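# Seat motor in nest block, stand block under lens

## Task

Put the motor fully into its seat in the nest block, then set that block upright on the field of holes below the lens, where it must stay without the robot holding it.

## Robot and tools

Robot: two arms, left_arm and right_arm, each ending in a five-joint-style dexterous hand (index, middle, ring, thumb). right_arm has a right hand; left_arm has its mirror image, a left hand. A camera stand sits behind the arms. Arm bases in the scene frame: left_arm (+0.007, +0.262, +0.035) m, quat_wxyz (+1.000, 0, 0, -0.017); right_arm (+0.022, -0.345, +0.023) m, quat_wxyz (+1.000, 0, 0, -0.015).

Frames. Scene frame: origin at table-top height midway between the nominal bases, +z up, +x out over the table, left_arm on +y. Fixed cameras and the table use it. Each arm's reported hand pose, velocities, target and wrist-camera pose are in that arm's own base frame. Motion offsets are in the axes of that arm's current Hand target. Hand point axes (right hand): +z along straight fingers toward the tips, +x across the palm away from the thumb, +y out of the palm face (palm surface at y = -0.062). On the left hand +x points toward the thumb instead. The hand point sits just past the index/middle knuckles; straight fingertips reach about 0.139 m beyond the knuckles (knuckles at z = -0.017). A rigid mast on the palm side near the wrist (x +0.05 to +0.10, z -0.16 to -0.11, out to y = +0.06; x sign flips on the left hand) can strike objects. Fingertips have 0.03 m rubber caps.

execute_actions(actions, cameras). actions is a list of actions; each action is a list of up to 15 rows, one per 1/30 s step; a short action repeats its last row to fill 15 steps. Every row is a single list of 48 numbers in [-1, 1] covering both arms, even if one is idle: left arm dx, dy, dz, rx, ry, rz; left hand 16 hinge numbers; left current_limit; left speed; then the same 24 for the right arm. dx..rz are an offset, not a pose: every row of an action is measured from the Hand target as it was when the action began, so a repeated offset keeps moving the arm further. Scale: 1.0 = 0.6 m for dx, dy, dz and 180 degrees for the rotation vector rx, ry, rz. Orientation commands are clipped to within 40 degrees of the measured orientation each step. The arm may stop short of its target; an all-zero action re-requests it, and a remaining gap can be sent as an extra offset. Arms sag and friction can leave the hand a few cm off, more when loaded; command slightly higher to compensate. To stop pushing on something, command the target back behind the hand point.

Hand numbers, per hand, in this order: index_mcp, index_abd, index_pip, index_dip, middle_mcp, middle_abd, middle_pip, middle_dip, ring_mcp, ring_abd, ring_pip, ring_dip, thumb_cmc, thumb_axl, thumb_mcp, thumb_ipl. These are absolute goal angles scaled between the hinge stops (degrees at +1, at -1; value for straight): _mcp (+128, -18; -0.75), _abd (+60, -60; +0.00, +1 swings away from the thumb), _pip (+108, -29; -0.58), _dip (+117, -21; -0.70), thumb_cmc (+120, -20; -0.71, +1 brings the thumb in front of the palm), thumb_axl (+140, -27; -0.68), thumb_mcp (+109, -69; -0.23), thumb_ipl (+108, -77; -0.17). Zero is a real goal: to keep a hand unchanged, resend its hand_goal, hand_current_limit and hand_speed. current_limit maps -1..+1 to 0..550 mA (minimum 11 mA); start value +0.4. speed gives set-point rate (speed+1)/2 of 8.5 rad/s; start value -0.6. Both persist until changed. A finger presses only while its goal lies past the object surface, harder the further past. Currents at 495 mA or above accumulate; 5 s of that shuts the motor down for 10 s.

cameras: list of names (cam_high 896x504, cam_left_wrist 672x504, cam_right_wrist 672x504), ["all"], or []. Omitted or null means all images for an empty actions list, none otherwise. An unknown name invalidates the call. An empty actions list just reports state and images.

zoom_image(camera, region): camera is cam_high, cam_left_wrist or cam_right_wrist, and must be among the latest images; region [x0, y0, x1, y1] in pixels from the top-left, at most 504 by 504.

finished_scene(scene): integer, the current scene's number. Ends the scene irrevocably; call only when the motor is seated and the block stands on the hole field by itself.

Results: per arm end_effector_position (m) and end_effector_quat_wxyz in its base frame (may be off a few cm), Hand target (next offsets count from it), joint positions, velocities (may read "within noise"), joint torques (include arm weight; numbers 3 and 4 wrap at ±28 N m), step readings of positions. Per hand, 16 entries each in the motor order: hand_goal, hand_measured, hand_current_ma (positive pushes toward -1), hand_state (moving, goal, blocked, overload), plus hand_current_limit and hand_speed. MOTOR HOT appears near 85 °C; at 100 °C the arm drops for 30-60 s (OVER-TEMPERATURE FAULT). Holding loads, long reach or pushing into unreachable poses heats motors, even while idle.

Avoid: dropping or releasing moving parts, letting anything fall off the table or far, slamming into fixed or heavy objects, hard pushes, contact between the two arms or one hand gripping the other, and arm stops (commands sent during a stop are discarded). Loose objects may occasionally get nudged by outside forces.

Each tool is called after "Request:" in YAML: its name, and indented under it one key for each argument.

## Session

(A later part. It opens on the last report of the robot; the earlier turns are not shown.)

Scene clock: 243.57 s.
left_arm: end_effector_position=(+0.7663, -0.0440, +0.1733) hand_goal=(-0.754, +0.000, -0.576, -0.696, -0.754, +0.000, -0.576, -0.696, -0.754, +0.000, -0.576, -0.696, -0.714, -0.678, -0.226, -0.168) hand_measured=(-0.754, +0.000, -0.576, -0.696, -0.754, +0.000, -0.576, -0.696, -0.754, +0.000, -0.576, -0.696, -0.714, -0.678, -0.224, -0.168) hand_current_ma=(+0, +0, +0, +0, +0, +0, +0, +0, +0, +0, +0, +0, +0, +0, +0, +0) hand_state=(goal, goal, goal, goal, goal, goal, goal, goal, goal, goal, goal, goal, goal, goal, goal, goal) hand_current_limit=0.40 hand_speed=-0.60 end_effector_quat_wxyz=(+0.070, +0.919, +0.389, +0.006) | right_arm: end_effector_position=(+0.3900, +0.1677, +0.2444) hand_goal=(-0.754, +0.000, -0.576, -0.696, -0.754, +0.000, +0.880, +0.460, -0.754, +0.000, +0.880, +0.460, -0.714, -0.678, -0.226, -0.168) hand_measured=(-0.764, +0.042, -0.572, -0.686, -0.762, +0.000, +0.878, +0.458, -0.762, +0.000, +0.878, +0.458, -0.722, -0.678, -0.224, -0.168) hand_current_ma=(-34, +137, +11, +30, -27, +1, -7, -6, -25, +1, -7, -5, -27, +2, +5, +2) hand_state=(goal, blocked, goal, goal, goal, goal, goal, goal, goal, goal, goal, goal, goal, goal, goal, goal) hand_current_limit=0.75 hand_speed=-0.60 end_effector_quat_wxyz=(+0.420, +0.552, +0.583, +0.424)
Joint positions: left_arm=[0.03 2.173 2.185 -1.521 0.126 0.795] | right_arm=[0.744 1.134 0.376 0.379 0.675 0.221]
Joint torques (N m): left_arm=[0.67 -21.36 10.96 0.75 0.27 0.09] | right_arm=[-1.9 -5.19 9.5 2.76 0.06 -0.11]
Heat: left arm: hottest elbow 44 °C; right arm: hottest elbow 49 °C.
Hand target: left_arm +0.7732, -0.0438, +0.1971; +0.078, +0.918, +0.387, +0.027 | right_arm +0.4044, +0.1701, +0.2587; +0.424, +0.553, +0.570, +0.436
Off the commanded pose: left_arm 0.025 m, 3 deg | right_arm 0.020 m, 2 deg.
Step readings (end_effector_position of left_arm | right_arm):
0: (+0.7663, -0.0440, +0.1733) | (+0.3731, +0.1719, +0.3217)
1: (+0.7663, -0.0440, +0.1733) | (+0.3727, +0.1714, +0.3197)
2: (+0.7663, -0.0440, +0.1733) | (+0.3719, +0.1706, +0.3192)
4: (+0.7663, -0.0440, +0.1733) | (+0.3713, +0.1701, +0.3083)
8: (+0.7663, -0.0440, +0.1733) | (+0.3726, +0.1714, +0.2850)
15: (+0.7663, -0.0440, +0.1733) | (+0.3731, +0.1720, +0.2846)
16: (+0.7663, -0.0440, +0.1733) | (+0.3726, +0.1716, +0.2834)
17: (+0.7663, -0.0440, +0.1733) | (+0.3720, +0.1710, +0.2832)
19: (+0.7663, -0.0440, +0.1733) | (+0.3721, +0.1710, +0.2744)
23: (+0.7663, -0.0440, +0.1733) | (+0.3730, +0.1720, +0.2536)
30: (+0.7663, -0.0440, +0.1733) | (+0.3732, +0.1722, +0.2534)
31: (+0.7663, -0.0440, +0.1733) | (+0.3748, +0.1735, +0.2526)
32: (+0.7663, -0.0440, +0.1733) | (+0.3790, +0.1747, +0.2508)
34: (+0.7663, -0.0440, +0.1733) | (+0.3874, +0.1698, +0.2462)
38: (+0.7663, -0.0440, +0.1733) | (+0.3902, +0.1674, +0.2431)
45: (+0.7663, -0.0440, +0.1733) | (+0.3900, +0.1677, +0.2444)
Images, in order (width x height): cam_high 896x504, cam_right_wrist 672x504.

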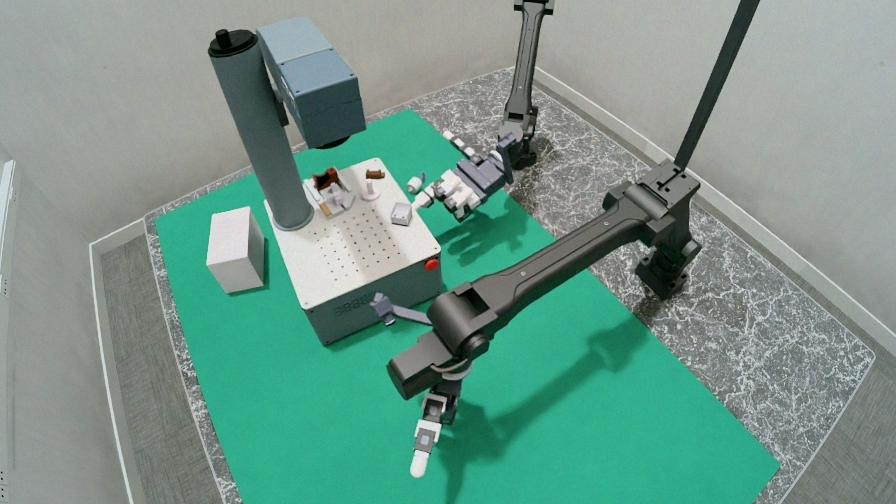

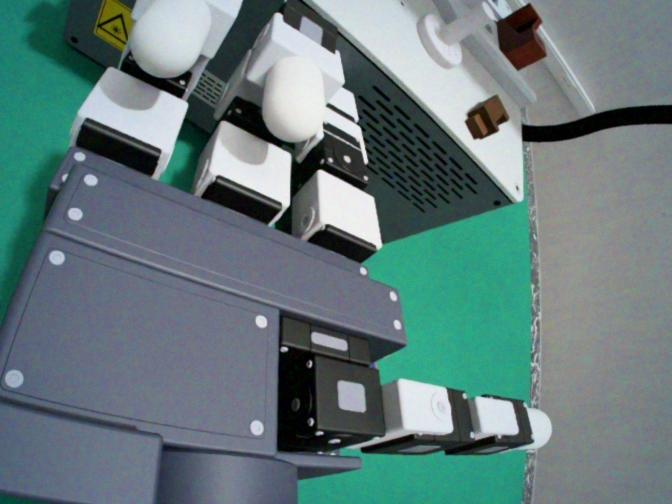

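Request:
execute_actions:
  actions:
    - [[0,0,0,0,0,0,-0.754,0,-0.576,-0.696,-0.754,0,-0.576,-0.696,-0.754,0,-0.576,-0.696,-0.714,-0.678,-0.226,-0.168,0.4,-0.6,0,0.0193,-0.0052,0,0,0,-0.754,0,-0.576,-0.696,-0.754,0,0.88,0.46,-0.754,0,0.88,0.46,-0.714,-0.678,-0.226,-0.168,0.75,-0.6]]
  cameras: ["cam_high"]

Request:
zoom_image:
  camera: "cam_high"
  region: [370, 160, 450, 240]

Scene clock: 248.60 s.
left_arm: end_effector_position=(+0.7663, -0.0440, +0.1733) hand_goal=(-0.754, +0.000, -0.576, -0.696, -0.754, +0.000, -0.576, -0.696, -0.754, +0.000, -0.576, -0.696, -0.714, -0.678, -0.226, -0.168) hand_measured=(-0.754, +0.000, -0.576, -0.696, -0.754, +0.000, -0.576, -0.696, -0.754, +0.000, -0.576, -0.696, -0.714, -0.678, -0.224, -0.168) hand_current_ma=(+0, +0, +0, +0, +0, +0, +0, +0, +0, +0, +0, +0, +0, +0, +0, +0) hand_state=(goal, goal, goal, goal, goal, goal, goal, goal, goal, goal, goal, goal, goal, goal, goal, goal) hand_current_limit=0.40 hand_speed=-0.60 end_effector_quat_wxyz=(+0.070, +0.919, +0.389, +0.006) | right_arm: end_effector_position=(+0.3894, +0.1679, +0.2472) hand_goal=(-0.754, +0.000, -0.576, -0.696, -0.754, +0.000, +0.880, +0.460, -0.754, +0.000, +0.880, +0.460, -0.714, -0.678, -0.226, -0.168) hand_measured=(-0.770, +0.028, -0.580, -0.694, -0.762, +0.000, +0.878, +0.458, -0.762, +0.000, +0.878, +0.458, -0.722, -0.678, -0.224, -0.168) hand_current_ma=(-58, +83, -14, +2, -27, +1, -7, -6, -25, +1, -7, -5, -27, +2, +5, +2) hand_state=(goal, blocked, goal, goal, goal, goal, goal, goal, goal, goal, goal, goal, goal, goal, goal, goal) hand_current_limit=0.75 hand_speed=-0.60 end_effector_quat_wxyz=(+0.418, +0.550, +0.585, +0.425)
Joint positions: left_arm=[0.03 2.173 2.185 -1.521 0.126 0.795] | right_arm=[0.743 1.118 0.378 0.361 0.668 0.219]
Joint torques (N m): left_arm=[0.62 -21.42 10.97 0.7 0.27 0.08] | right_arm=[-1.73 -7.06 10.62 1.43 0.37 -0.11]
Heat: left arm: hottest elbow 44 °C; right arm: hottest elbow 49 °C.
Hand target: left_arm +0.7732, -0.0438, +0.1971; +0.078, +0.918, +0.387, +0.027 | right_arm +0.4044, +0.1700, +0.2705; +0.424, +0.553, +0.570, +0.435
Off the commanded pose: left_arm 0.025 m, 3 deg | right_arm 0.028 m, 2 deg.
Step readings (end_effector_position of left_arm | right_arm):
0: (+0.7663, -0.0440, +0.1733) | (+0.3900, +0.1678, +0.2444)
1: (+0.7663, -0.0440, +0.1733) | (+0.3899, +0.1677, +0.2444)
2: (+0.7663, -0.0440, +0.1733) | (+0.3895, +0.1674, +0.2450)
4: (+0.7663, -0.0440, +0.1733) | (+0.3891, +0.1676, +0.2466)
8: (+0.7663, -0.0440, +0.1733) | (+0.3894, +0.1679, +0.2471)
15: (+0.7663, -0.0440, +0.1733) | (+0.3894, +0.1679, +0.2472)
Images, in order (width x height): cam_high 896x504.

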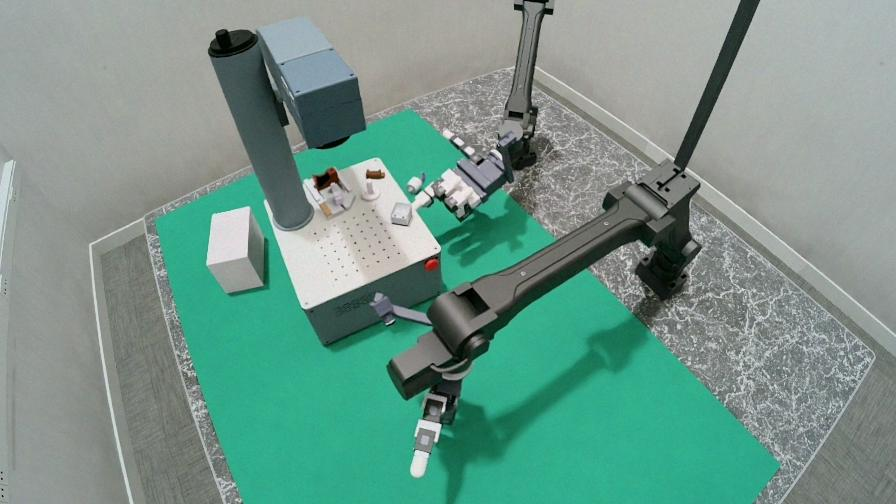

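Scaled by 6.300 from the camera's 896x504 image, which has a finer 1280x720 frame.

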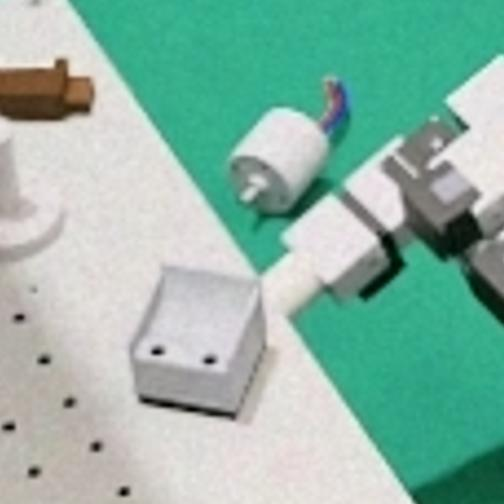

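Request:
zoom_image:
  camera: "cam_high"
  region: [395, 190, 430, 225]

Scaled by 14.400 from the camera's 896x504 image, which has a finer 1280x720 frame.

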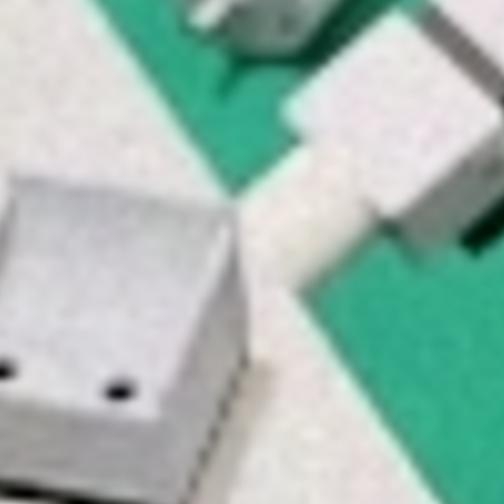

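Request:
execute_actions:
  actions:
    - [[0,0,0,0,0,0,-0.754,0,-0.576,-0.696,-0.754,0,-0.576,-0.696,-0.754,0,-0.576,-0.696,-0.714,-0.678,-0.226,-0.168,0.4,-0.6,0,0.0087,0.0322,0,0,0,-0.754,0,-0.576,-0.696,-0.754,0,0.88,0.46,-0.754,0,0.88,0.46,-0.714,-0.678,-0.226,-0.168,0.75,-0.6]]
  cameras: ["cam_high","cam_right_wrist"]

Request:
zoom_image:
  camera: "cam_high"
  region: [370, 160, 450, 240]

Scene clock: 258.17 s.
left_arm: end_effector_position=(+0.7663, -0.0440, +0.1733) hand_goal=(-0.754, +0.000, -0.576, -0.696, -0.754, +0.000, -0.576, -0.696, -0.754, +0.000, -0.576, -0.696, -0.714, -0.678, -0.226, -0.168) hand_measured=(-0.754, +0.000, -0.576, -0.696, -0.754, +0.000, -0.576, -0.696, -0.754, +0.000, -0.576, -0.696, -0.714, -0.678, -0.224, -0.168) hand_current_ma=(+0, +0, +0, +0, +0, +0, +0, +0, +0, +0, +0, +0, +0, +0, +0, +0) hand_state=(goal, goal, goal, goal, goal, goal, goal, goal, goal, goal, goal, goal, goal, goal, goal, goal) hand_current_limit=0.40 hand_speed=-0.60 end_effector_quat_wxyz=(+0.070, +0.919, +0.389, +0.006) | right_arm: end_effector_position=(+0.3916, +0.1696, +0.2470) hand_goal=(-0.754, +0.000, -0.576, -0.696, -0.754, +0.000, +0.880, +0.460, -0.754, +0.000, +0.880, +0.460, -0.714, -0.678, -0.226, -0.168) hand_measured=(-0.772, +0.028, -0.578, -0.688, -0.762, +0.000, +0.878, +0.458, -0.762, +0.000, +0.878, +0.458, -0.722, -0.678, -0.224, -0.168) hand_current_ma=(-65, +81, -4, +20, -27, +1, -7, -6, -25, +1, -7, -5, -27, +2, +5, +2) hand_state=(goal, blocked, goal, goal, goal, goal, goal, goal, goal, goal, goal, goal, goal, goal, goal, goal) hand_current_limit=0.75 hand_speed=-0.60 end_effector_quat_wxyz=(+0.417, +0.546, +0.591, +0.423)
Joint positions: left_arm=[0.03 2.173 2.185 -1.521 0.126 0.795] | right_arm=[0.737 1.121 0.381 0.361 0.654 0.205]
Joint torques (N m): left_arm=[0.79 -21.54 10.96 0.72 0.27 0.09] | right_arm=[-4.84 -3.43 12.41 2.51 -0.65 -0.14]
Heat: left arm: hottest elbow 44 °C; right arm: hottest elbow 51 °C.
Hand target: left_arm +0.7732, -0.0438, +0.1971; +0.078, +0.918, +0.387, +0.027 | right_arm +0.4244, +0.1707, +0.2705; +0.424, +0.553, +0.570, +0.435
Off the commanded pose: left_arm 0.025 m, 3 deg | right_arm 0.040 m, 3 deg.
Step readings (end_effector_position of left_arm | right_arm):
0: (+0.7663, -0.0440, +0.1733) | (+0.3894, +0.1679, +0.2472)
1: (+0.7663, -0.0440, +0.1733) | (+0.3905, +0.1692, +0.2470)
2: (+0.7663, -0.0440, +0.1733) | (+0.3916, +0.1688, +0.2467)
4: (+0.7663, -0.0440, +0.1733) | (+0.3916, +0.1691, +0.2469)
8: (+0.7663, -0.0440, +0.1733) | (+0.3916, +0.1694, +0.2469)
15: (+0.7663, -0.0440, +0.1733) | (+0.3916, +0.1695, +0.2470)
Images, in order (width x height): cam_high 896x504, cam_right_wrist 672x504.

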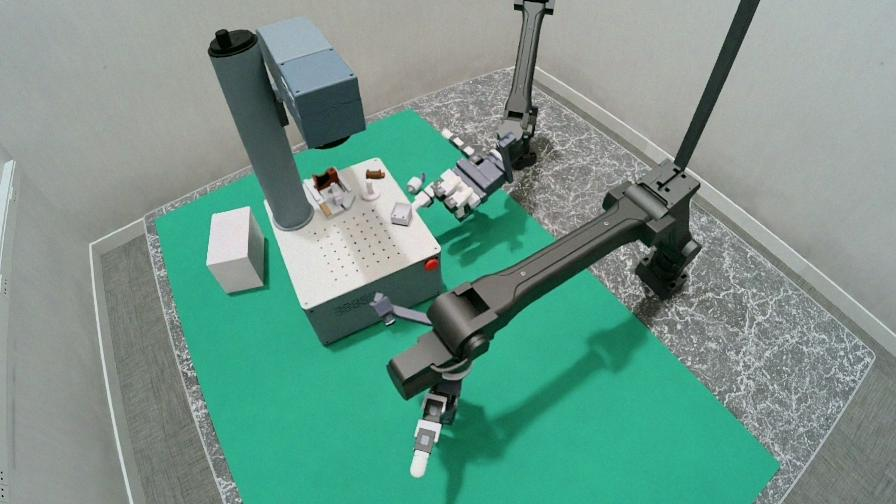

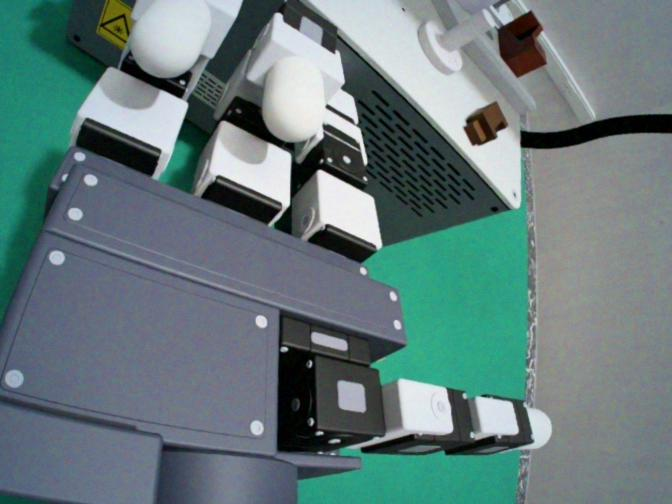

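Scaled by 6.300 from the camera's 896x504 image, which has a finer 1280x720 frame.

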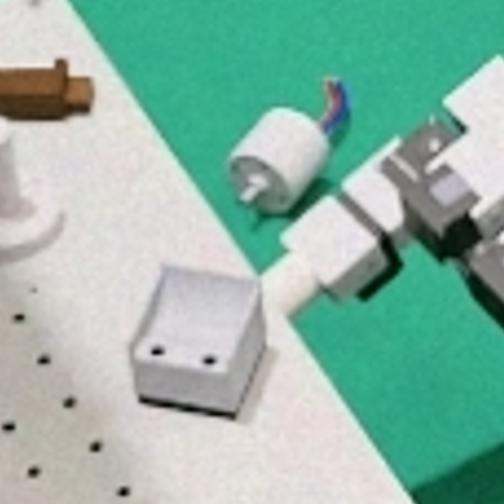

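Request:
execute_actions:
  actions:
    - [[0,0,0,0,0,0,-0.754,0,-0.576,-0.696,-0.754,0,-0.576,-0.696,-0.754,0,-0.576,-0.696,-0.714,-0.678,-0.226,-0.168,0.4,-0.6,0,-0.0262,-0.0965,0,0,0,-0.754,0,-0.576,-0.696,-0.754,0,0.88,0.46,-0.754,0,0.88,0.46,-0.714,-0.678,-0.226,-0.168,0.75,-0.6]]
    - [[0,0,0,0,0,0,-0.754,0,-0.576,-0.696,-0.754,0,-0.576,-0.696,-0.754,0,-0.576,-0.696,-0.714,-0.678,-0.226,-0.168,0.4,-0.6,0,0.0643,-0.0174,0,0,0,-0.754,0,-0.576,-0.696,-0.754,0,0.88,0.46,-0.754,0,0.88,0.46,-0.714,-0.678,-0.226,-0.168,0.75,-0.6]]
    - [[0,0,0,0,0,0,-0.754,0,-0.576,-0.696,-0.754,0,-0.576,-0.696,-0.754,0,-0.576,-0.696,-0.714,-0.678,-0.226,-0.168,0.4,-0.6,-0.025,0.0131,0.0482,0,0,0,-0.754,0,-0.576,-0.696,-0.754,0,0.88,0.46,-0.754,0,0.88,0.46,-0.714,-0.678,-0.226,-0.168,0.75,-0.6]]
  cameras: ["cam_high"]

Request:
zoom_image:
  camera: "cam_high"
  region: [370, 140, 470, 240]

Scene clock: 264.03 s.
left_arm: end_effector_position=(+0.7663, -0.0440, +0.1733) hand_goal=(-0.754, +0.000, -0.576, -0.696, -0.754, +0.000, -0.576, -0.696, -0.754, +0.000, -0.576, -0.696, -0.714, -0.678, -0.226, -0.168) hand_measured=(-0.754, +0.000, -0.576, -0.696, -0.754, +0.000, -0.576, -0.696, -0.754, +0.000, -0.576, -0.696, -0.714, -0.678, -0.224, -0.168) hand_current_ma=(+0, +0, +0, +0, +0, +0, +0, +0, +0, +0, +0, +0, +0, +0, +0, +0) hand_state=(goal, goal, goal, goal, goal, goal, goal, goal, goal, goal, goal, goal, goal, goal, goal, goal) hand_current_limit=0.40 hand_speed=-0.60 end_effector_quat_wxyz=(+0.070, +0.919, +0.389, +0.006) | right_arm: end_effector_position=(+0.3841, +0.1481, +0.2785) hand_goal=(-0.754, +0.000, -0.576, -0.696, -0.754, +0.000, +0.880, +0.460, -0.754, +0.000, +0.880, +0.460, -0.714, -0.678, -0.226, -0.168) hand_measured=(-0.770, +0.002, -0.578, -0.694, -0.762, +0.000, +0.878, +0.458, -0.762, +0.000, +0.878, +0.458, -0.724, -0.678, -0.224, -0.168) hand_current_ma=(-57, +4, -5, +5, -25, +1, -6, -6, -22, +1, -7, -5, -29, +2, +3, +1) hand_state=(goal, goal, goal, goal, goal, goal, goal, goal, goal, goal, goal, goal, goal, goal, goal, goal) hand_current_limit=0.75 hand_speed=-0.60 end_effector_quat_wxyz=(+0.419, +0.556, +0.590, +0.409)
Joint positions: left_arm=[0.03 2.173 2.185 -1.521 0.126 0.795] | right_arm=[0.708 0.952 0.408 0.138 0.65 0.213]
Joint torques (N m): left_arm=[0.67 -21.48 11 0.66 0.28 0.09] | right_arm=[-0.32 -5.42 11.51 2.7 0.39 -0.11]
Heat: left arm: hottest elbow 44 °C; right arm: hottest elbow 52 °C.
Hand target: left_arm +0.7732, -0.0438, +0.1971; +0.078, +0.918, +0.387, +0.027 | right_arm +0.3948, +0.1549, +0.3104; +0.424, +0.553, +0.570, +0.435
Off the commanded pose: left_arm 0.025 m, 3 deg | right_arm 0.035 m, 4 deg.
Step readings (end_effector_position of left_arm | right_arm):
0: (+0.7663, -0.0440, +0.1733) | (+0.3916, +0.1696, +0.2470)
1: (+0.7663, -0.0440, +0.1733) | (+0.3888, +0.1668, +0.2478)
2: (+0.7663, -0.0440, +0.1733) | (+0.3833, +0.1662, +0.2509)
4: (+0.7663, -0.0440, +0.1733) | (+0.3744, +0.1656, +0.2601)
8: (+0.7663, -0.0440, +0.1733) | (+0.3650, +0.1662, +0.2765)
15: (+0.7663, -0.0440, +0.1733) | (+0.3649, +0.1651, +0.2749)
16: (+0.7663, -0.0440, +0.1733) | (+0.3649, +0.1651, +0.2740)
17: (+0.7663, -0.0440, +0.1733) | (+0.3644, +0.1647, +0.2727)
19: (+0.7663, -0.0440, +0.1733) | (+0.3609, +0.1610, +0.2754)
23: (+0.7663, -0.0440, +0.1733) | (+0.3573, +0.1569, +0.2868)
30: (+0.7663, -0.0440, +0.1733) | (+0.3582, +0.1576, +0.2890)
31: (+0.7663, -0.0440, +0.1733) | (+0.3600, +0.1603, +0.2878)
32: (+0.7663, -0.0440, +0.1733) | (+0.3653, +0.1624, +0.2857)
34: (+0.7663, -0.0440, +0.1733) | (+0.3747, +0.1550, +0.2836)
38: (+0.7663, -0.0440, +0.1733) | (+0.3838, +0.1467, +0.2788)
45: (+0.7663, -0.0440, +0.1733) | (+0.3841, +0.1480, +0.2784)
Images, in order (width x height): cam_high 896x504.

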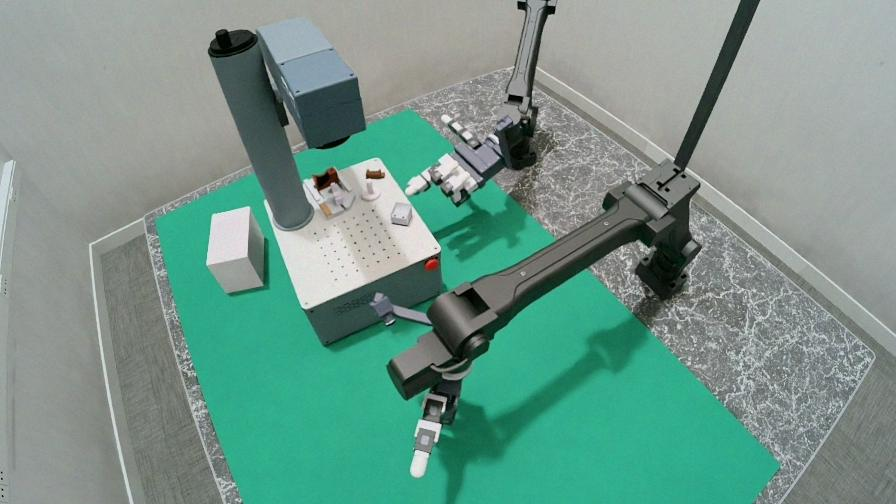

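Scaled by 5.040 from the camera's 896x504 image, which has a finer 1280x720 frame.

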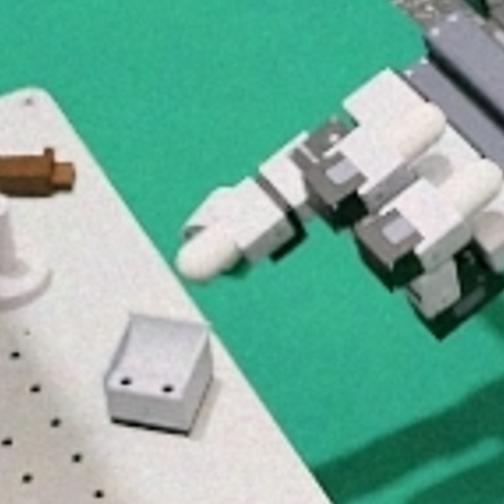

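Request:
execute_actions:
  actions:
    - [[0,0,0,0,0,0,-0.754,0,-0.576,-0.696,-0.754,0,-0.576,-0.696,-0.754,0,-0.576,-0.696,-0.714,-0.678,-0.226,-0.168,0.4,-0.6,0,0.0643,-0.0174,0,0,0,-0.754,0,-0.576,-0.696,-0.754,0,0.88,0.46,-0.754,0,0.88,0.46,-0.714,-0.678,-0.226,-0.168,0.2,-0.6]]
    - [[0,0,0,0,0,0,-0.754,0,-0.576,-0.696,-0.754,0,-0.576,-0.696,-0.754,0,-0.576,-0.696,-0.714,-0.678,-0.226,-0.168,0.4,-0.6,0,0.0218,0.0804,0,0,0,-0.754,0,-0.576,-0.696,-0.754,0,0.88,0.46,-0.754,0,0.88,0.46,-0.714,-0.678,-0.226,-0.168,0.2,-0.6]]
  cameras: ["cam_high"]

Request:
zoom_image:
  camera: "cam_high"
  region: [370, 140, 470, 240]

Scene clock: 272.50 s.
left_arm: end_effector_position=(+0.7663, -0.0440, +0.1733) hand_goal=(-0.754, +0.000, -0.576, -0.696, -0.754, +0.000, -0.576, -0.696, -0.754, +0.000, -0.576, -0.696, -0.714, -0.678, -0.226, -0.168) hand_measured=(-0.754, +0.000, -0.576, -0.696, -0.754, +0.000, -0.576, -0.696, -0.754, +0.000, -0.576, -0.696, -0.714, -0.678, -0.224, -0.168) hand_current_ma=(+0, +0, +0, +0, +0, +0, +0, +0, +0, +0, +0, +0, +0, +0, +0, +0) hand_state=(goal, goal, goal, goal, goal, goal, goal, goal, goal, goal, goal, goal, goal, goal, goal, goal) hand_current_limit=0.40 hand_speed=-0.60 end_effector_quat_wxyz=(+0.070, +0.919, +0.389, +0.006) | right_arm: end_effector_position=(+0.4368, +0.1529, +0.3144) hand_goal=(-0.754, +0.000, -0.576, -0.696, -0.754, +0.000, +0.880, +0.460, -0.754, +0.000, +0.880, +0.460, -0.714, -0.678, -0.226, -0.168) hand_measured=(-0.770, +0.002, -0.578, -0.694, -0.762, +0.000, +0.878, +0.458, -0.762, +0.000, +0.878, +0.458, -0.724, -0.678, -0.226, -0.168) hand_current_ma=(-54, +2, -5, +5, -27, +1, -5, -6, -25, +1, -5, -5, -32, +2, +1, +1) hand_state=(goal, goal, goal, goal, goal, goal, goal, goal, goal, goal, goal, goal, goal, goal, goal, goal) hand_current_limit=0.20 hand_speed=-0.60 end_effector_quat_wxyz=(+0.416, +0.559, +0.591, +0.407)
Joint positions: left_arm=[0.03 2.173 2.185 -1.521 0.126 0.795] | right_arm=[0.606 1.039 0.567 0.083 0.553 0.173]
Joint torques (N m): left_arm=[0.5 -21.54 10.97 0.75 0.27 0.09] | right_arm=[-0.26 -8.35 11.59 2.74 0.37 -0.11]
Heat: left arm: hottest elbow 44 °C; right arm: hottest elbow 53 °C.
Hand target: left_arm +0.7732, -0.0438, +0.1971; +0.078, +0.918, +0.387, +0.027 | right_arm +0.4448, +0.1563, +0.3505; +0.424, +0.553, +0.570, +0.435
Off the commanded pose: left_arm 0.025 m, 3 deg | right_arm 0.037 m, 4 deg.
Step readings (end_effector_position of left_arm | right_arm):
0: (+0.7663, -0.0440, +0.1733) | (+0.3841, +0.1481, +0.2785)
1: (+0.7663, -0.0440, +0.1733) | (+0.3846, +0.1486, +0.2803)
2: (+0.7663, -0.0440, +0.1733) | (+0.3848, +0.1490, +0.2817)
4: (+0.7663, -0.0440, +0.1733) | (+0.3843, +0.1486, +0.2949)
8: (+0.7663, -0.0440, +0.1733) | (+0.3851, +0.1493, +0.3289)
15: (+0.7663, -0.0440, +0.1733) | (+0.3873, +0.1512, +0.3339)
16: (+0.7663, -0.0440, +0.1733) | (+0.3901, +0.1535, +0.3323)
17: (+0.7663, -0.0440, +0.1733) | (+0.3975, +0.1566, +0.3305)
19: (+0.7663, -0.0440, +0.1733) | (+0.4155, +0.1545, +0.3261)
23: (+0.7663, -0.0440, +0.1733) | (+0.4368, +0.1521, +0.3122)
30: (+0.7663, -0.0440, +0.1733) | (+0.4368, +0.1528, +0.3143)
Images, in order (width x height): cam_high 896x504.

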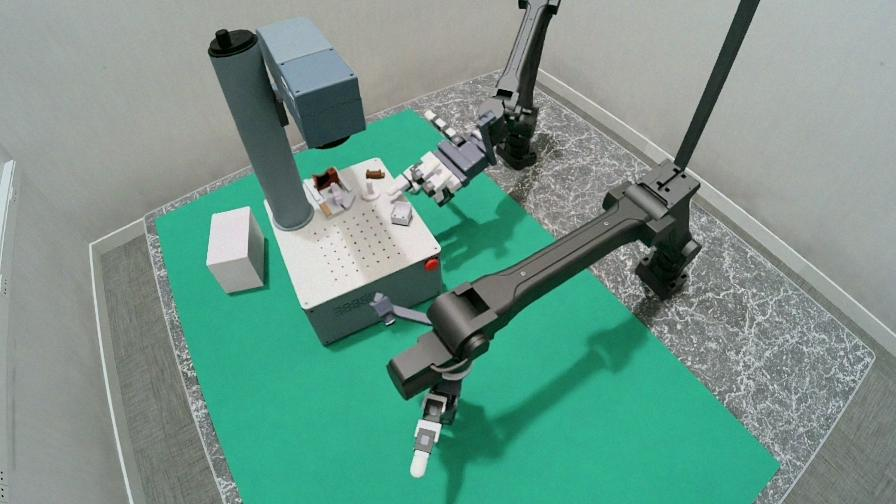

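Scaled by 5.040 from the camera's 896x504 image, which has a finer 1280x720 frame.

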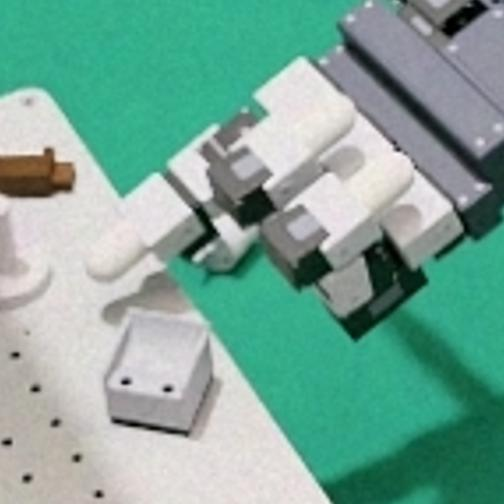

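Request:
execute_actions:
  actions:
    - [[0,0,0,0,0,0,-0.754,0,-0.576,-0.696,-0.754,0,-0.576,-0.696,-0.754,0,-0.576,-0.696,-0.714,-0.678,-0.226,-0.168,0.4,-0.6,0,-0.0241,0.0065,0,0,0,-0.754,0,-0.576,-0.696,-0.754,0,0.88,0.46,-0.754,0,0.88,0.46,-0.714,-0.678,-0.226,-0.168,0.2,-0.6]]
    - [[0,0,0,0,0,0,-0.754,0,-0.576,-0.696,-0.754,0,-0.576,-0.696,-0.754,0,-0.576,-0.696,-0.714,-0.678,-0.226,-0.168,0.4,-0.6,0,-0.0161,0.0044,0,0,0,-0.754,0,-0.576,-0.696,-0.754,0,0.88,0.46,-0.754,0,0.88,0.46,-0.714,-0.678,-0.226,-0.168,0.2,-0.6]]
  cameras: ["cam_high"]

Request:
zoom_image:
  camera: "cam_high"
  region: [370, 160, 440, 230]

Scene clock: 276.53 s.
left_arm: end_effector_position=(+0.7663, -0.0440, +0.1733) hand_goal=(-0.754, +0.000, -0.576, -0.696, -0.754, +0.000, -0.576, -0.696, -0.754, +0.000, -0.576, -0.696, -0.714, -0.678, -0.226, -0.168) hand_measured=(-0.754, +0.000, -0.576, -0.696, -0.754, +0.000, -0.576, -0.696, -0.754, +0.000, -0.576, -0.696, -0.714, -0.678, -0.224, -0.168) hand_current_ma=(+0, +0, +0, +0, +0, +0, +0, +0, +0, +0, +0, +0, +0, +0, +0, +0) hand_state=(goal, goal, goal, goal, goal, goal, goal, goal, goal, goal, goal, goal, goal, goal, goal, goal) hand_current_limit=0.40 hand_speed=-0.60 end_effector_quat_wxyz=(+0.070, +0.919, +0.389, +0.006) | right_arm: end_effector_position=(+0.4416, +0.1565, +0.3195) hand_goal=(-0.754, +0.000, -0.576, -0.696, -0.754, +0.000, +0.880, +0.460, -0.754, +0.000, +0.880, +0.460, -0.714, -0.678, -0.226, -0.168) hand_measured=(-0.770, +0.002, -0.578, -0.694, -0.762, +0.000, +0.878, +0.458, -0.762, +0.000, +0.878, +0.458, -0.724, -0.678, -0.226, -0.168) hand_current_ma=(-54, +2, -5, +5, -27, +1, -5, -6, -25, +1, -5, -5, -32, +2, +1, +1) hand_state=(goal, goal, goal, goal, goal, goal, goal, goal, goal, goal, goal, goal, goal, goal, goal, goal) hand_current_limit=0.20 hand_speed=-0.60 end_effector_quat_wxyz=(+0.420, +0.555, +0.576, +0.429)
Joint positions: left_arm=[0.03 2.173 2.185 -1.521 0.126 0.795] | right_arm=[0.606 1.072 0.567 0.171 0.552 0.173]
Joint torques (N m): left_arm=[0.73 -21.42 10.93 0.73 0.28 0.09] | right_arm=[-0.44 -7.47 8.44 2.8 0.31 -0.11]
Heat: left arm: hottest elbow 44 °C; right arm: hottest elbow 52 °C.
Hand target: left_arm +0.7732, -0.0438, +0.1971; +0.078, +0.918, +0.387, +0.027 | right_arm +0.4448, +0.1563, +0.3254; +0.424, +0.553, +0.570, +0.435
Off the commanded pose: left_arm 0.025 m, 3 deg | right_arm 0.007 m, 1 deg.
Step readings (end_effector_position of left_arm | right_arm):
0: (+0.7663, -0.0440, +0.1733) | (+0.4368, +0.1529, +0.3144)
1: (+0.7663, -0.0440, +0.1733) | (+0.4369, +0.1530, +0.3156)
2: (+0.7663, -0.0440, +0.1733) | (+0.4372, +0.1532, +0.3175)
4: (+0.7663, -0.0440, +0.1733) | (+0.4379, +0.1539, +0.3203)
8: (+0.7663, -0.0440, +0.1733) | (+0.4382, +0.1541, +0.3213)
15: (+0.7663, -0.0440, +0.1733) | (+0.4383, +0.1542, +0.3212)
16: (+0.7663, -0.0440, +0.1733) | (+0.4385, +0.1543, +0.3218)
17: (+0.7663, -0.0440, +0.1733) | (+0.4389, +0.1546, +0.3226)
19: (+0.7663, -0.0440, +0.1733) | (+0.4401, +0.1554, +0.3226)
23: (+0.7663, -0.0440, +0.1733) | (+0.4415, +0.1564, +0.3195)
30: (+0.7663, -0.0440, +0.1733) | (+0.4416, +0.1565, +0.3195)
Images, in order (width x height): cam_high 896x504.

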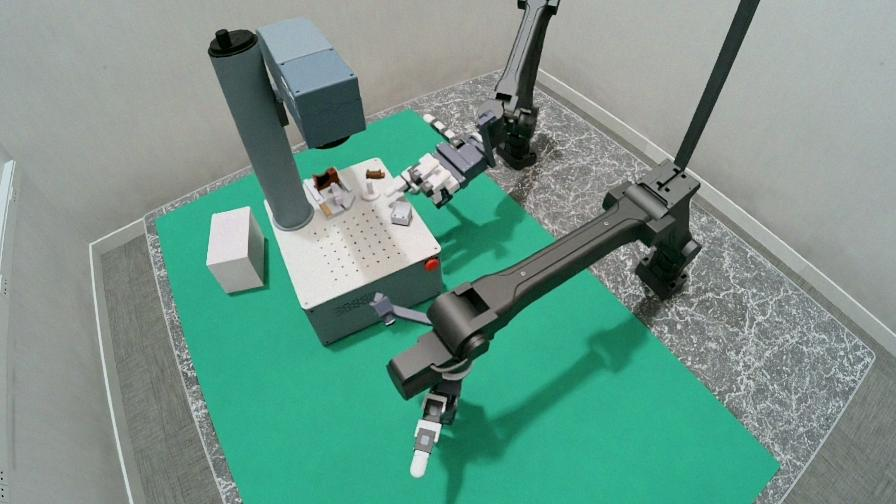

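Scaled by 7.200 from the camera's 896x504 image, which has a finer 1280x720 frame.

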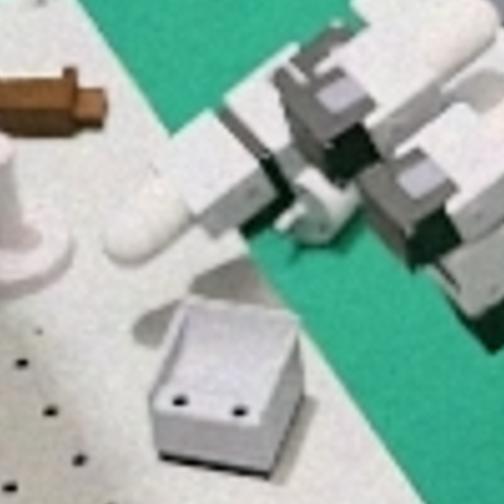

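Request:
execute_actions:
  actions:
    - [[0,0,0,0,0,0,-0.754,0,-0.576,-0.696,-0.754,0,-0.576,-0.696,-0.754,0,-0.576,-0.696,-0.714,-0.678,-0.226,-0.168,0.4,-0.6,0,-0.0402,0.0109,0,0,0,-0.754,0,-0.576,-0.696,-0.754,0,0.88,0.46,-0.754,0,0.88,0.46,-0.714,-0.678,-0.226,-0.168,0.2,-0.6]]
    - [[0,0,0,0,0,0,-0.754,0,-0.576,-0.696,-0.754,0,-0.576,-0.696,-0.754,0,-0.576,-0.696,-0.714,-0.678,-0.226,-0.168,0.4,-0.6,0,-0.0161,0.0044,0,0,0,-0.754,0,-0.576,-0.696,-0.754,0,0.88,0.46,-0.754,0,0.88,0.46,-0.714,-0.678,-0.226,-0.168,0.2,-0.6]]
  cameras: ["cam_high"]

Request:
zoom_image:
  camera: "cam_high"
  region: [370, 160, 440, 230]

Scene clock: 279.80 s.
left_arm: end_effector_position=(+0.7663, -0.0440, +0.1733) hand_goal=(-0.754, +0.000, -0.576, -0.696, -0.754, +0.000, -0.576, -0.696, -0.754, +0.000, -0.576, -0.696, -0.714, -0.678, -0.226, -0.168) hand_measured=(-0.754, +0.000, -0.576, -0.696, -0.754, +0.000, -0.576, -0.696, -0.754, +0.000, -0.576, -0.696, -0.714, -0.678, -0.224, -0.168) hand_current_ma=(+0, +0, +0, +0, +0, +0, +0, +0, +0, +0, +0, +0, +0, +0, +0, +0) hand_state=(goal, goal, goal, goal, goal, goal, goal, goal, goal, goal, goal, goal, goal, goal, goal, goal) hand_current_limit=0.40 hand_speed=-0.60 end_effector_quat_wxyz=(+0.070, +0.919, +0.389, +0.006) | right_arm: end_effector_position=(+0.4438, +0.1581, +0.2936) hand_goal=(-0.754, +0.000, -0.576, -0.696, -0.754, +0.000, +0.880, +0.460, -0.754, +0.000, +0.880, +0.460, -0.714, -0.678, -0.226, -0.168) hand_measured=(-0.766, +0.002, -0.578, -0.694, -0.762, +0.000, +0.878, +0.458, -0.762, +0.000, +0.878, +0.458, -0.724, -0.678, -0.226, -0.168) hand_current_ma=(-37, +2, -5, +5, -28, +1, -5, -6, -26, +1, -5, -5, -32, +2, +1, +1) hand_state=(goal, goal, goal, goal, goal, goal, goal, goal, goal, goal, goal, goal, goal, goal, goal, goal) hand_current_limit=0.20 hand_speed=-0.60 end_effector_quat_wxyz=(+0.421, +0.554, +0.571, +0.436)
Joint positions: left_arm=[0.03 2.173 2.185 -1.521 0.126 0.795] | right_arm=[0.606 1.144 0.522 0.304 0.551 0.172]
Joint torques (N m): left_arm=[0.67 -21.36 10.95 0.73 0.27 0.1] | right_arm=[-0.44 -7.77 6.97 2.8 0.31 -0.11]
Heat: left arm: hottest elbow 44 °C; right arm: hottest elbow 52 °C.
Hand target: left_arm +0.7732, -0.0438, +0.1971; +0.078, +0.918, +0.387, +0.027 | right_arm +0.4448, +0.1562, +0.2905; +0.424, +0.553, +0.570, +0.436
Off the commanded pose: left_arm 0.025 m, 3 deg | right_arm 0.004 m, 0 deg.
Step readings (end_effector_position of left_arm | right_arm):
0: (+0.7663, -0.0440, +0.1733) | (+0.4416, +0.1565, +0.3195)
1: (+0.7663, -0.0440, +0.1733) | (+0.4414, +0.1563, +0.3190)
2: (+0.7663, -0.0440, +0.1733) | (+0.4411, +0.1561, +0.3196)
4: (+0.7663, -0.0440, +0.1733) | (+0.4418, +0.1566, +0.3143)
8: (+0.7663, -0.0440, +0.1733) | (+0.4440, +0.1582, +0.2989)
15: (+0.7663, -0.0440, +0.1733) | (+0.4442, +0.1584, +0.2974)
16: (+0.7663, -0.0440, +0.1733) | (+0.4440, +0.1582, +0.2974)
17: (+0.7663, -0.0440, +0.1733) | (+0.4437, +0.1580, +0.2978)
19: (+0.7663, -0.0440, +0.1733) | (+0.4435, +0.1579, +0.2966)
23: (+0.7663, -0.0440, +0.1733) | (+0.4438, +0.1581, +0.2934)
30: (+0.7663, -0.0440, +0.1733) | (+0.4438, +0.1581, +0.2936)
Images, in order (width x height): cam_high 896x504.

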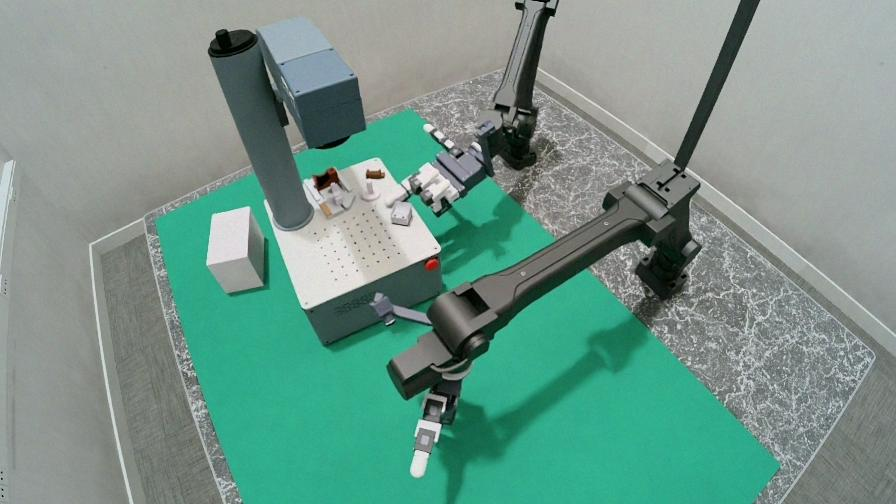

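Scaled by 7.200 from the camera's 896x504 image, which has a finer 1280x720 frame.

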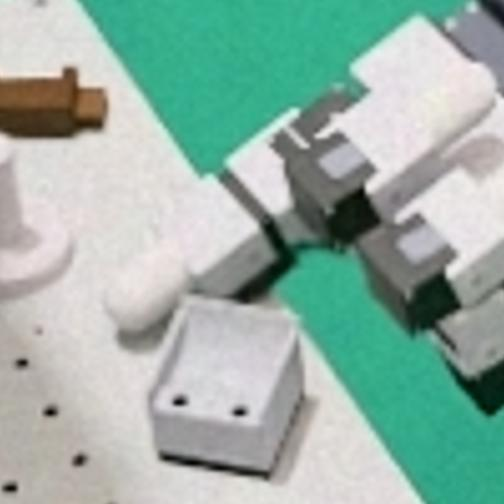

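Request:
execute_actions:
  actions:
    - [[0,0,0,0,0,0,-0.754,0,-0.576,-0.696,-0.754,0,-0.576,-0.696,-0.754,0,-0.576,-0.696,-0.714,-0.678,-0.226,-0.168,0.4,-0.6,0,-0.0166,-0.0611,0,0,0,-0.754,0,-0.576,-0.696,-0.754,0,0.88,0.46,-0.754,0,0.88,0.46,-0.714,-0.678,-0.226,-0.168,0.2,-0.6]]
    - [[0,0,0,0,0,0,-0.754,0,-0.576,-0.696,-0.754,0,-0.576,-0.696,-0.754,0,-0.576,-0.696,-0.714,-0.678,-0.226,-0.168,0.4,-0.6,0.0617,0,0,0,0,0,-0.754,0,-0.576,-0.696,-0.754,0,0.88,0.46,-0.754,0,0.88,0.46,-0.714,-0.678,-0.226,-0.168,0.7,-0.6]]
  cameras: ["cam_high"]

Request:
zoom_image:
  camera: "cam_high"
  region: [370, 160, 440, 230]

Scene clock: 286.43 s.
left_arm: end_effector_position=(+0.7663, -0.0440, +0.1733) hand_goal=(-0.754, +0.000, -0.576, -0.696, -0.754, +0.000, -0.576, -0.696, -0.754, +0.000, -0.576, -0.696, -0.714, -0.678, -0.226, -0.168) hand_measured=(-0.754, +0.000, -0.576, -0.696, -0.754, +0.000, -0.576, -0.696, -0.754, +0.000, -0.576, -0.696, -0.714, -0.678, -0.224, -0.168) hand_current_ma=(+0, +0, +0, +0, +0, +0, +0, +0, +0, +0, +0, +0, +0, +0, +0, +0) hand_state=(goal, goal, goal, goal, goal, goal, goal, goal, goal, goal, goal, goal, goal, goal, goal, goal) hand_current_limit=0.40 hand_speed=-0.60 end_effector_quat_wxyz=(+0.070, +0.919, +0.389, +0.006) | right_arm: end_effector_position=(+0.3981, +0.1815, +0.2750) hand_goal=(-0.754, +0.000, -0.576, -0.696, -0.754, +0.000, +0.880, +0.460, -0.754, +0.000, +0.880, +0.460, -0.714, -0.678, -0.226, -0.168) hand_measured=(-0.720, -0.028, -0.550, -0.684, -0.764, +0.000, +0.878, +0.458, -0.762, +0.000, +0.878, +0.458, -0.724, -0.678, -0.224, -0.168) hand_current_ma=(+131, -81, +93, +35, -29, +1, -5, -6, -27, +1, -5, -5, -33, +2, +4, +1) hand_state=(blocked, blocked, blocked, goal, goal, goal, goal, goal, goal, goal, goal, goal, goal, goal, goal, goal) hand_current_limit=0.70 hand_speed=-0.60 end_effector_quat_wxyz=(+0.430, +0.552, +0.577, +0.421)
Joint positions: left_arm=[0.03 2.173 2.185 -1.521 0.126 0.795] | right_arm=[0.767 1.114 0.459 0.28 0.72 0.221]
Joint torques (N m): left_arm=[0.79 -21.48 11 0.7 0.27 0.09] | right_arm=[0.67 -6.95 10.33 1.39 0.19 0.09]
Heat: left arm: hottest elbow 44 °C; right arm: hottest elbow 51 °C.
Hand target: left_arm +0.7732, -0.0438, +0.1971; +0.078, +0.918, +0.387, +0.027 | right_arm +0.4058, +0.1922, +0.2904; +0.424, +0.553, +0.570, +0.436
Off the commanded pose: left_arm 0.025 m, 3 deg | right_arm 0.020 m, 2 deg.
Step readings (end_effector_position of left_arm | right_arm):
0: (+0.7663, -0.0440, +0.1733) | (+0.4438, +0.1581, +0.2936)
1: (+0.7663, -0.0440, +0.1733) | (+0.4414, +0.1562, +0.2922)
2: (+0.7663, -0.0440, +0.1733) | (+0.4355, +0.1532, +0.2922)
4: (+0.7663, -0.0440, +0.1733) | (+0.4215, +0.1509, +0.2901)
8: (+0.7663, -0.0440, +0.1733) | (+0.4081, +0.1516, +0.2930)
15: (+0.7663, -0.0440, +0.1733) | (+0.4077, +0.1516, +0.2931)
16: (+0.7663, -0.0440, +0.1733) | (+0.4064, +0.1510, +0.2924)
17: (+0.7663, -0.0440, +0.1733) | (+0.4028, +0.1512, +0.2916)
19: (+0.7663, -0.0440, +0.1733) | (+0.3992, +0.1669, +0.2831)
23: (+0.7663, -0.0440, +0.1733) | (+0.3978, +0.1819, +0.2740)
30: (+0.7663, -0.0440, +0.1733) | (+0.3981, +0.1816, +0.2750)
Images, in order (width x height): cam_high 896x504.

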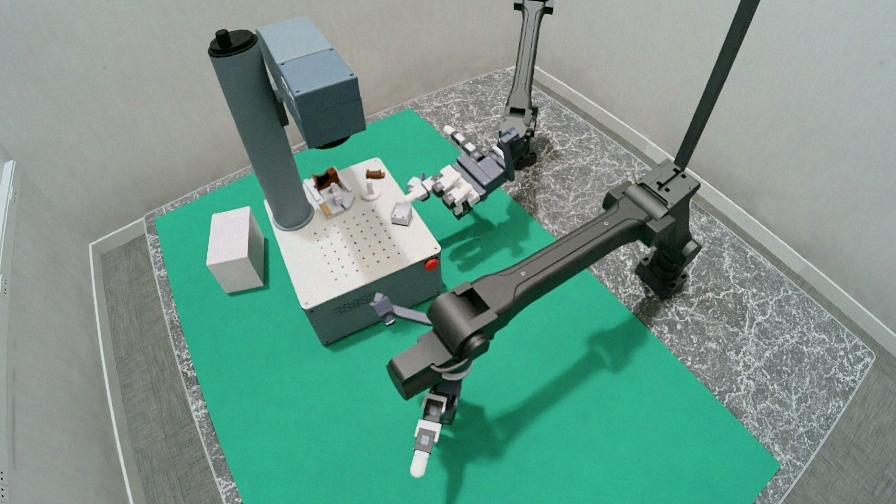

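Scaled by 7.200 from the camera's 896x504 image, which has a finer 1280x720 frame.

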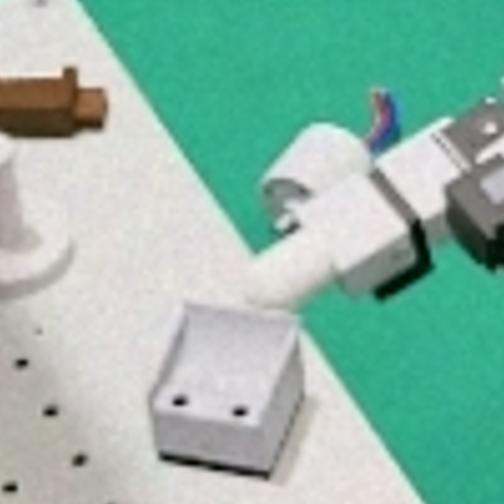

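Request:
execute_actions:
  actions:
    - [[0,0,0,0,0,0,-0.754,0,-0.576,-0.696,-0.754,0,-0.576,-0.696,-0.754,0,-0.576,-0.696,-0.714,-0.678,-0.226,-0.168,0.4,-0.6,0,0.0225,-0.0061,0,0,0,-0.754,0,-0.576,-0.696,-0.754,0,0.88,0.46,-0.754,0,0.88,0.46,-0.714,-0.678,-0.226,-0.168,0.7,-0.6]]
    - [[0,0,0,0,0,0,-0.754,0,-0.576,-0.696,-0.754,0,-0.576,-0.696,-0.754,0,-0.576,-0.696,-0.714,-0.678,-0.226,-0.168,0.4,-0.6,0,0.0087,0.0322,0,0,0,-0.754,0,-0.576,-0.696,-0.754,0,0.88,0.46,-0.754,0,0.88,0.46,-0.714,-0.678,-0.226,-0.168,0.7,-0.6]]
  cameras: ["cam_high"]

Request:
zoom_image:
  camera: "cam_high"
  region: [370, 160, 440, 230]

Scene clock: 289.77 s.
left_arm: end_effector_position=(+0.7663, -0.0440, +0.1733) hand_goal=(-0.754, +0.000, -0.576, -0.696, -0.754, +0.000, -0.576, -0.696, -0.754, +0.000, -0.576, -0.696, -0.714, -0.678, -0.226, -0.168) hand_measured=(-0.754, +0.000, -0.576, -0.696, -0.754, +0.000, -0.576, -0.696, -0.754, +0.000, -0.576, -0.696, -0.714, -0.678, -0.224, -0.168) hand_current_ma=(+0, +0, +0, +0, +0, +0, +0, +0, +0, +0, +0, +0, +0, +0, +0, +0) hand_state=(goal, goal, goal, goal, goal, goal, goal, goal, goal, goal, goal, goal, goal, goal, goal, goal) hand_current_limit=0.40 hand_speed=-0.60 end_effector_quat_wxyz=(+0.070, +0.919, +0.389, +0.006) | right_arm: end_effector_position=(+0.4138, +0.1888, +0.2840) hand_goal=(-0.754, +0.000, -0.576, -0.696, -0.754, +0.000, +0.880, +0.460, -0.754, +0.000, +0.880, +0.460, -0.714, -0.678, -0.226, -0.168) hand_measured=(-0.746, -0.010, -0.566, -0.690, -0.764, +0.000, +0.878, +0.458, -0.762, +0.000, +0.878, +0.458, -0.724, -0.678, -0.224, -0.168) hand_current_ma=(+26, -25, +29, +18, -29, +1, -5, -6, -26, +1, -5, -5, -33, +2, +4, +1) hand_state=(goal, goal, goal, goal, goal, goal, goal, goal, goal, goal, goal, goal, goal, goal, goal, goal) hand_current_limit=0.70 hand_speed=-0.60 end_effector_quat_wxyz=(+0.421, +0.552, +0.585, +0.419)
Joint positions: left_arm=[0.03 2.173 2.185 -1.521 0.126 0.795] | right_arm=[0.744 1.128 0.513 0.227 0.68 0.22]
Joint torques (N m): left_arm=[0.56 -21.54 10.93 0.73 0.27 0.09] | right_arm=[-1.14 -7.18 10.52 2.48 0.25 -0.08]
Heat: left arm: hottest elbow 44 °C; right arm: hottest elbow 51 °C.
Hand target: left_arm +0.7732, -0.0438, +0.1971; +0.078, +0.918, +0.387, +0.027 | right_arm +0.4258, +0.1928, +0.3044; +0.424, +0.553, +0.570, +0.435
Off the commanded pose: left_arm 0.025 m, 3 deg | right_arm 0.024 m, 3 deg.
Step readings (end_effector_position of left_arm | right_arm):
0: (+0.7663, -0.0440, +0.1733) | (+0.3981, +0.1815, +0.2750)
1: (+0.7663, -0.0440, +0.1733) | (+0.3983, +0.1817, +0.2753)
2: (+0.7663, -0.0440, +0.1733) | (+0.3987, +0.1821, +0.2759)
4: (+0.7663, -0.0440, +0.1733) | (+0.3990, +0.1825, +0.2798)
8: (+0.7663, -0.0440, +0.1733) | (+0.3993, +0.1828, +0.2836)
15: (+0.7663, -0.0440, +0.1733) | (+0.3993, +0.1828, +0.2833)
16: (+0.7663, -0.0440, +0.1733) | (+0.4005, +0.1842, +0.2833)
17: (+0.7663, -0.0440, +0.1733) | (+0.4029, +0.1846, +0.2830)
19: (+0.7663, -0.0440, +0.1733) | (+0.4086, +0.1864, +0.2837)
23: (+0.7663, -0.0440, +0.1733) | (+0.4137, +0.1886, +0.2838)
30: (+0.7663, -0.0440, +0.1733) | (+0.4138, +0.1888, +0.2840)
Images, in order (width x height): cam_high 896x504.

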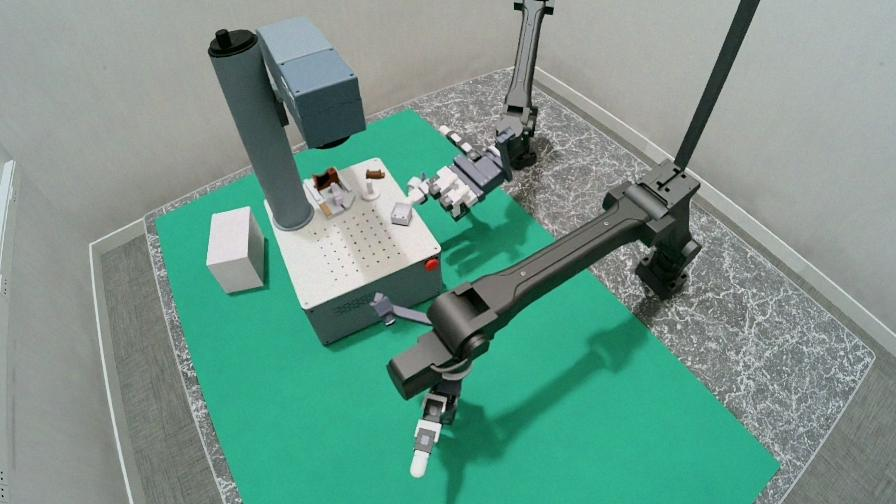

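Scaled by 7.200 from the camera's 896x504 image, which has a finer 1280x720 frame.

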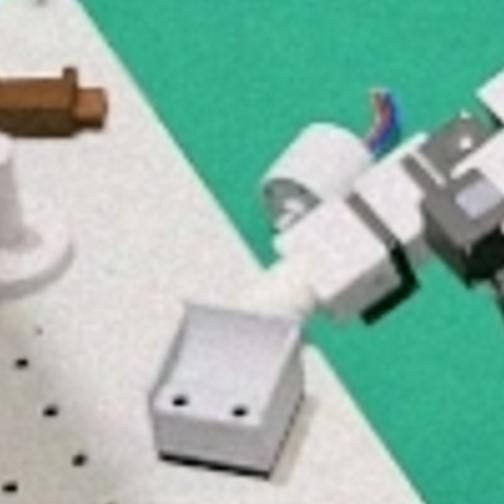

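Request:
execute_actions:
  actions:
    - [[0,0,0,0,0,0,-0.754,0,-0.576,-0.696,-0.754,0,-0.576,-0.696,-0.754,0,-0.576,-0.696,-0.714,-0.678,-0.226,-0.168,0.4,-0.6,0,0.0066,0.0242,0,0,0,-0.754,0,-0.576,-0.696,-0.754,0,0.88,0.46,-0.754,0,0.88,0.46,-0.714,-0.678,-0.226,-0.168,0.7,-0.6]]
    - [[0,0,0,0,0,0,-0.754,0,-0.576,-0.696,-0.754,0,-0.576,-0.696,-0.754,0,-0.576,-0.696,-0.714,-0.678,-0.226,-0.168,0.4,-0.6,0,0.0066,0.0242,0,0,0,-0.754,0,-0.576,-0.696,-0.754,0,0.88,0.46,-0.754,0,0.88,0.46,-0.714,-0.678,-0.226,-0.168,0.7,-0.6]]
  cameras: ["cam_high"]

Request:
zoom_image:
  camera: "cam_high"
  region: [370, 160, 440, 230]

Scene clock: 292.43 s.
left_arm: end_effector_position=(+0.7663, -0.0440, +0.1733) hand_goal=(-0.754, +0.000, -0.576, -0.696, -0.754, +0.000, -0.576, -0.696, -0.754, +0.000, -0.576, -0.696, -0.714, -0.678, -0.226, -0.168) hand_measured=(-0.754, +0.000, -0.576, -0.696, -0.754, +0.000, -0.576, -0.696, -0.754, +0.000, -0.576, -0.696, -0.714, -0.678, -0.224, -0.168) hand_current_ma=(+0, +0, +0, +0, +0, +0, +0, +0, +0, +0, +0, +0, +0, +0, +0, +0) hand_state=(goal, goal, goal, goal, goal, goal, goal, goal, goal, goal, goal, goal, goal, goal, goal, goal) hand_current_limit=0.40 hand_speed=-0.60 end_effector_quat_wxyz=(+0.070, +0.919, +0.389, +0.006) | right_arm: end_effector_position=(+0.4344, +0.1906, +0.2880) hand_goal=(-0.754, +0.000, -0.576, -0.696, -0.754, +0.000, +0.880, +0.460, -0.754, +0.000, +0.880, +0.460, -0.714, -0.678, -0.226, -0.168) hand_measured=(-0.764, -0.012, -0.590, -0.676, -0.764, +0.000, +0.878, +0.458, -0.762, +0.000, +0.878, +0.458, -0.724, -0.678, -0.224, -0.168) hand_current_ma=(-35, -29, -46, +64, -29, +1, -5, -6, -26, +1, -5, -5, -33, +2, +4, +1) hand_state=(goal, goal, goal, goal, goal, goal, goal, goal, goal, goal, goal, goal, goal, goal, goal, goal) hand_current_limit=0.70 hand_speed=-0.60 end_effector_quat_wxyz=(+0.419, +0.551, +0.583, +0.425)
Joint positions: left_arm=[0.03 2.173 2.185 -1.521 0.126 0.795] | right_arm=[0.701 1.176 0.55 0.263 0.633 0.199]
Joint torques (N m): left_arm=[0.62 -21.54 10.96 0.72 0.27 0.09] | right_arm=[-2.32 -5.89 11.41 2.54 -0.13 -0.11]
Heat: left arm: hottest elbow 44 °C; right arm: hottest elbow 51 °C.
Hand target: left_arm +0.7732, -0.0438, +0.1971; +0.078, +0.918, +0.387, +0.027 | right_arm +0.4558, +0.1937, +0.3043; +0.424, +0.553, +0.570, +0.435
Off the commanded pose: left_arm 0.025 m, 3 deg | right_arm 0.027 m, 2 deg.
Step readings (end_effector_position of left_arm | right_arm):
0: (+0.7663, -0.0440, +0.1733) | (+0.4138, +0.1888, +0.2840)
1: (+0.7663, -0.0440, +0.1733) | (+0.4147, +0.1895, +0.2841)
2: (+0.7663, -0.0440, +0.1733) | (+0.4171, +0.1897, +0.2840)
4: (+0.7663, -0.0440, +0.1733) | (+0.4228, +0.1890, +0.2843)
8: (+0.7663, -0.0440, +0.1733) | (+0.4281, +0.1891, +0.2842)
15: (+0.7663, -0.0440, +0.1733) | (+0.4281, +0.1892, +0.2842)
16: (+0.7663, -0.0440, +0.1733) | (+0.4290, +0.1903, +0.2844)
17: (+0.7663, -0.0440, +0.1733) | (+0.4311, +0.1902, +0.2844)
19: (+0.7663, -0.0440, +0.1733) | (+0.4341, +0.1900, +0.2860)
23: (+0.7663, -0.0440, +0.1733) | (+0.4344, +0.1905, +0.2879)
30: (+0.7663, -0.0440, +0.1733) | (+0.4344, +0.1906, +0.2880)
Images, in order (width x height): cam_high 896x504.

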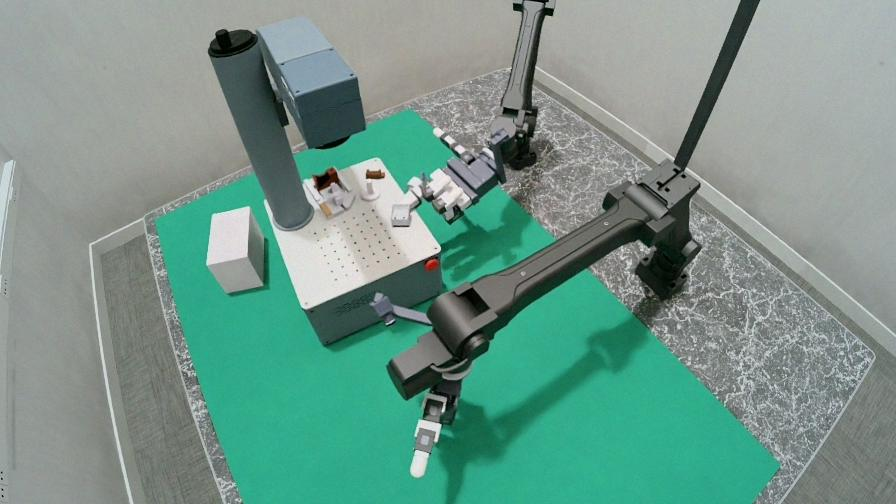

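Scaled by 7.200 from the camera's 896x504 image, which has a finer 1280x720 frame.

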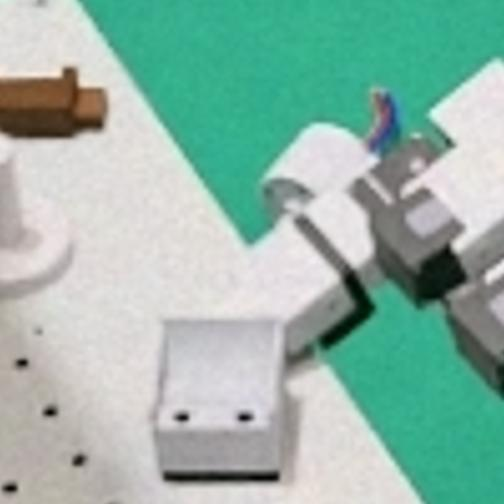

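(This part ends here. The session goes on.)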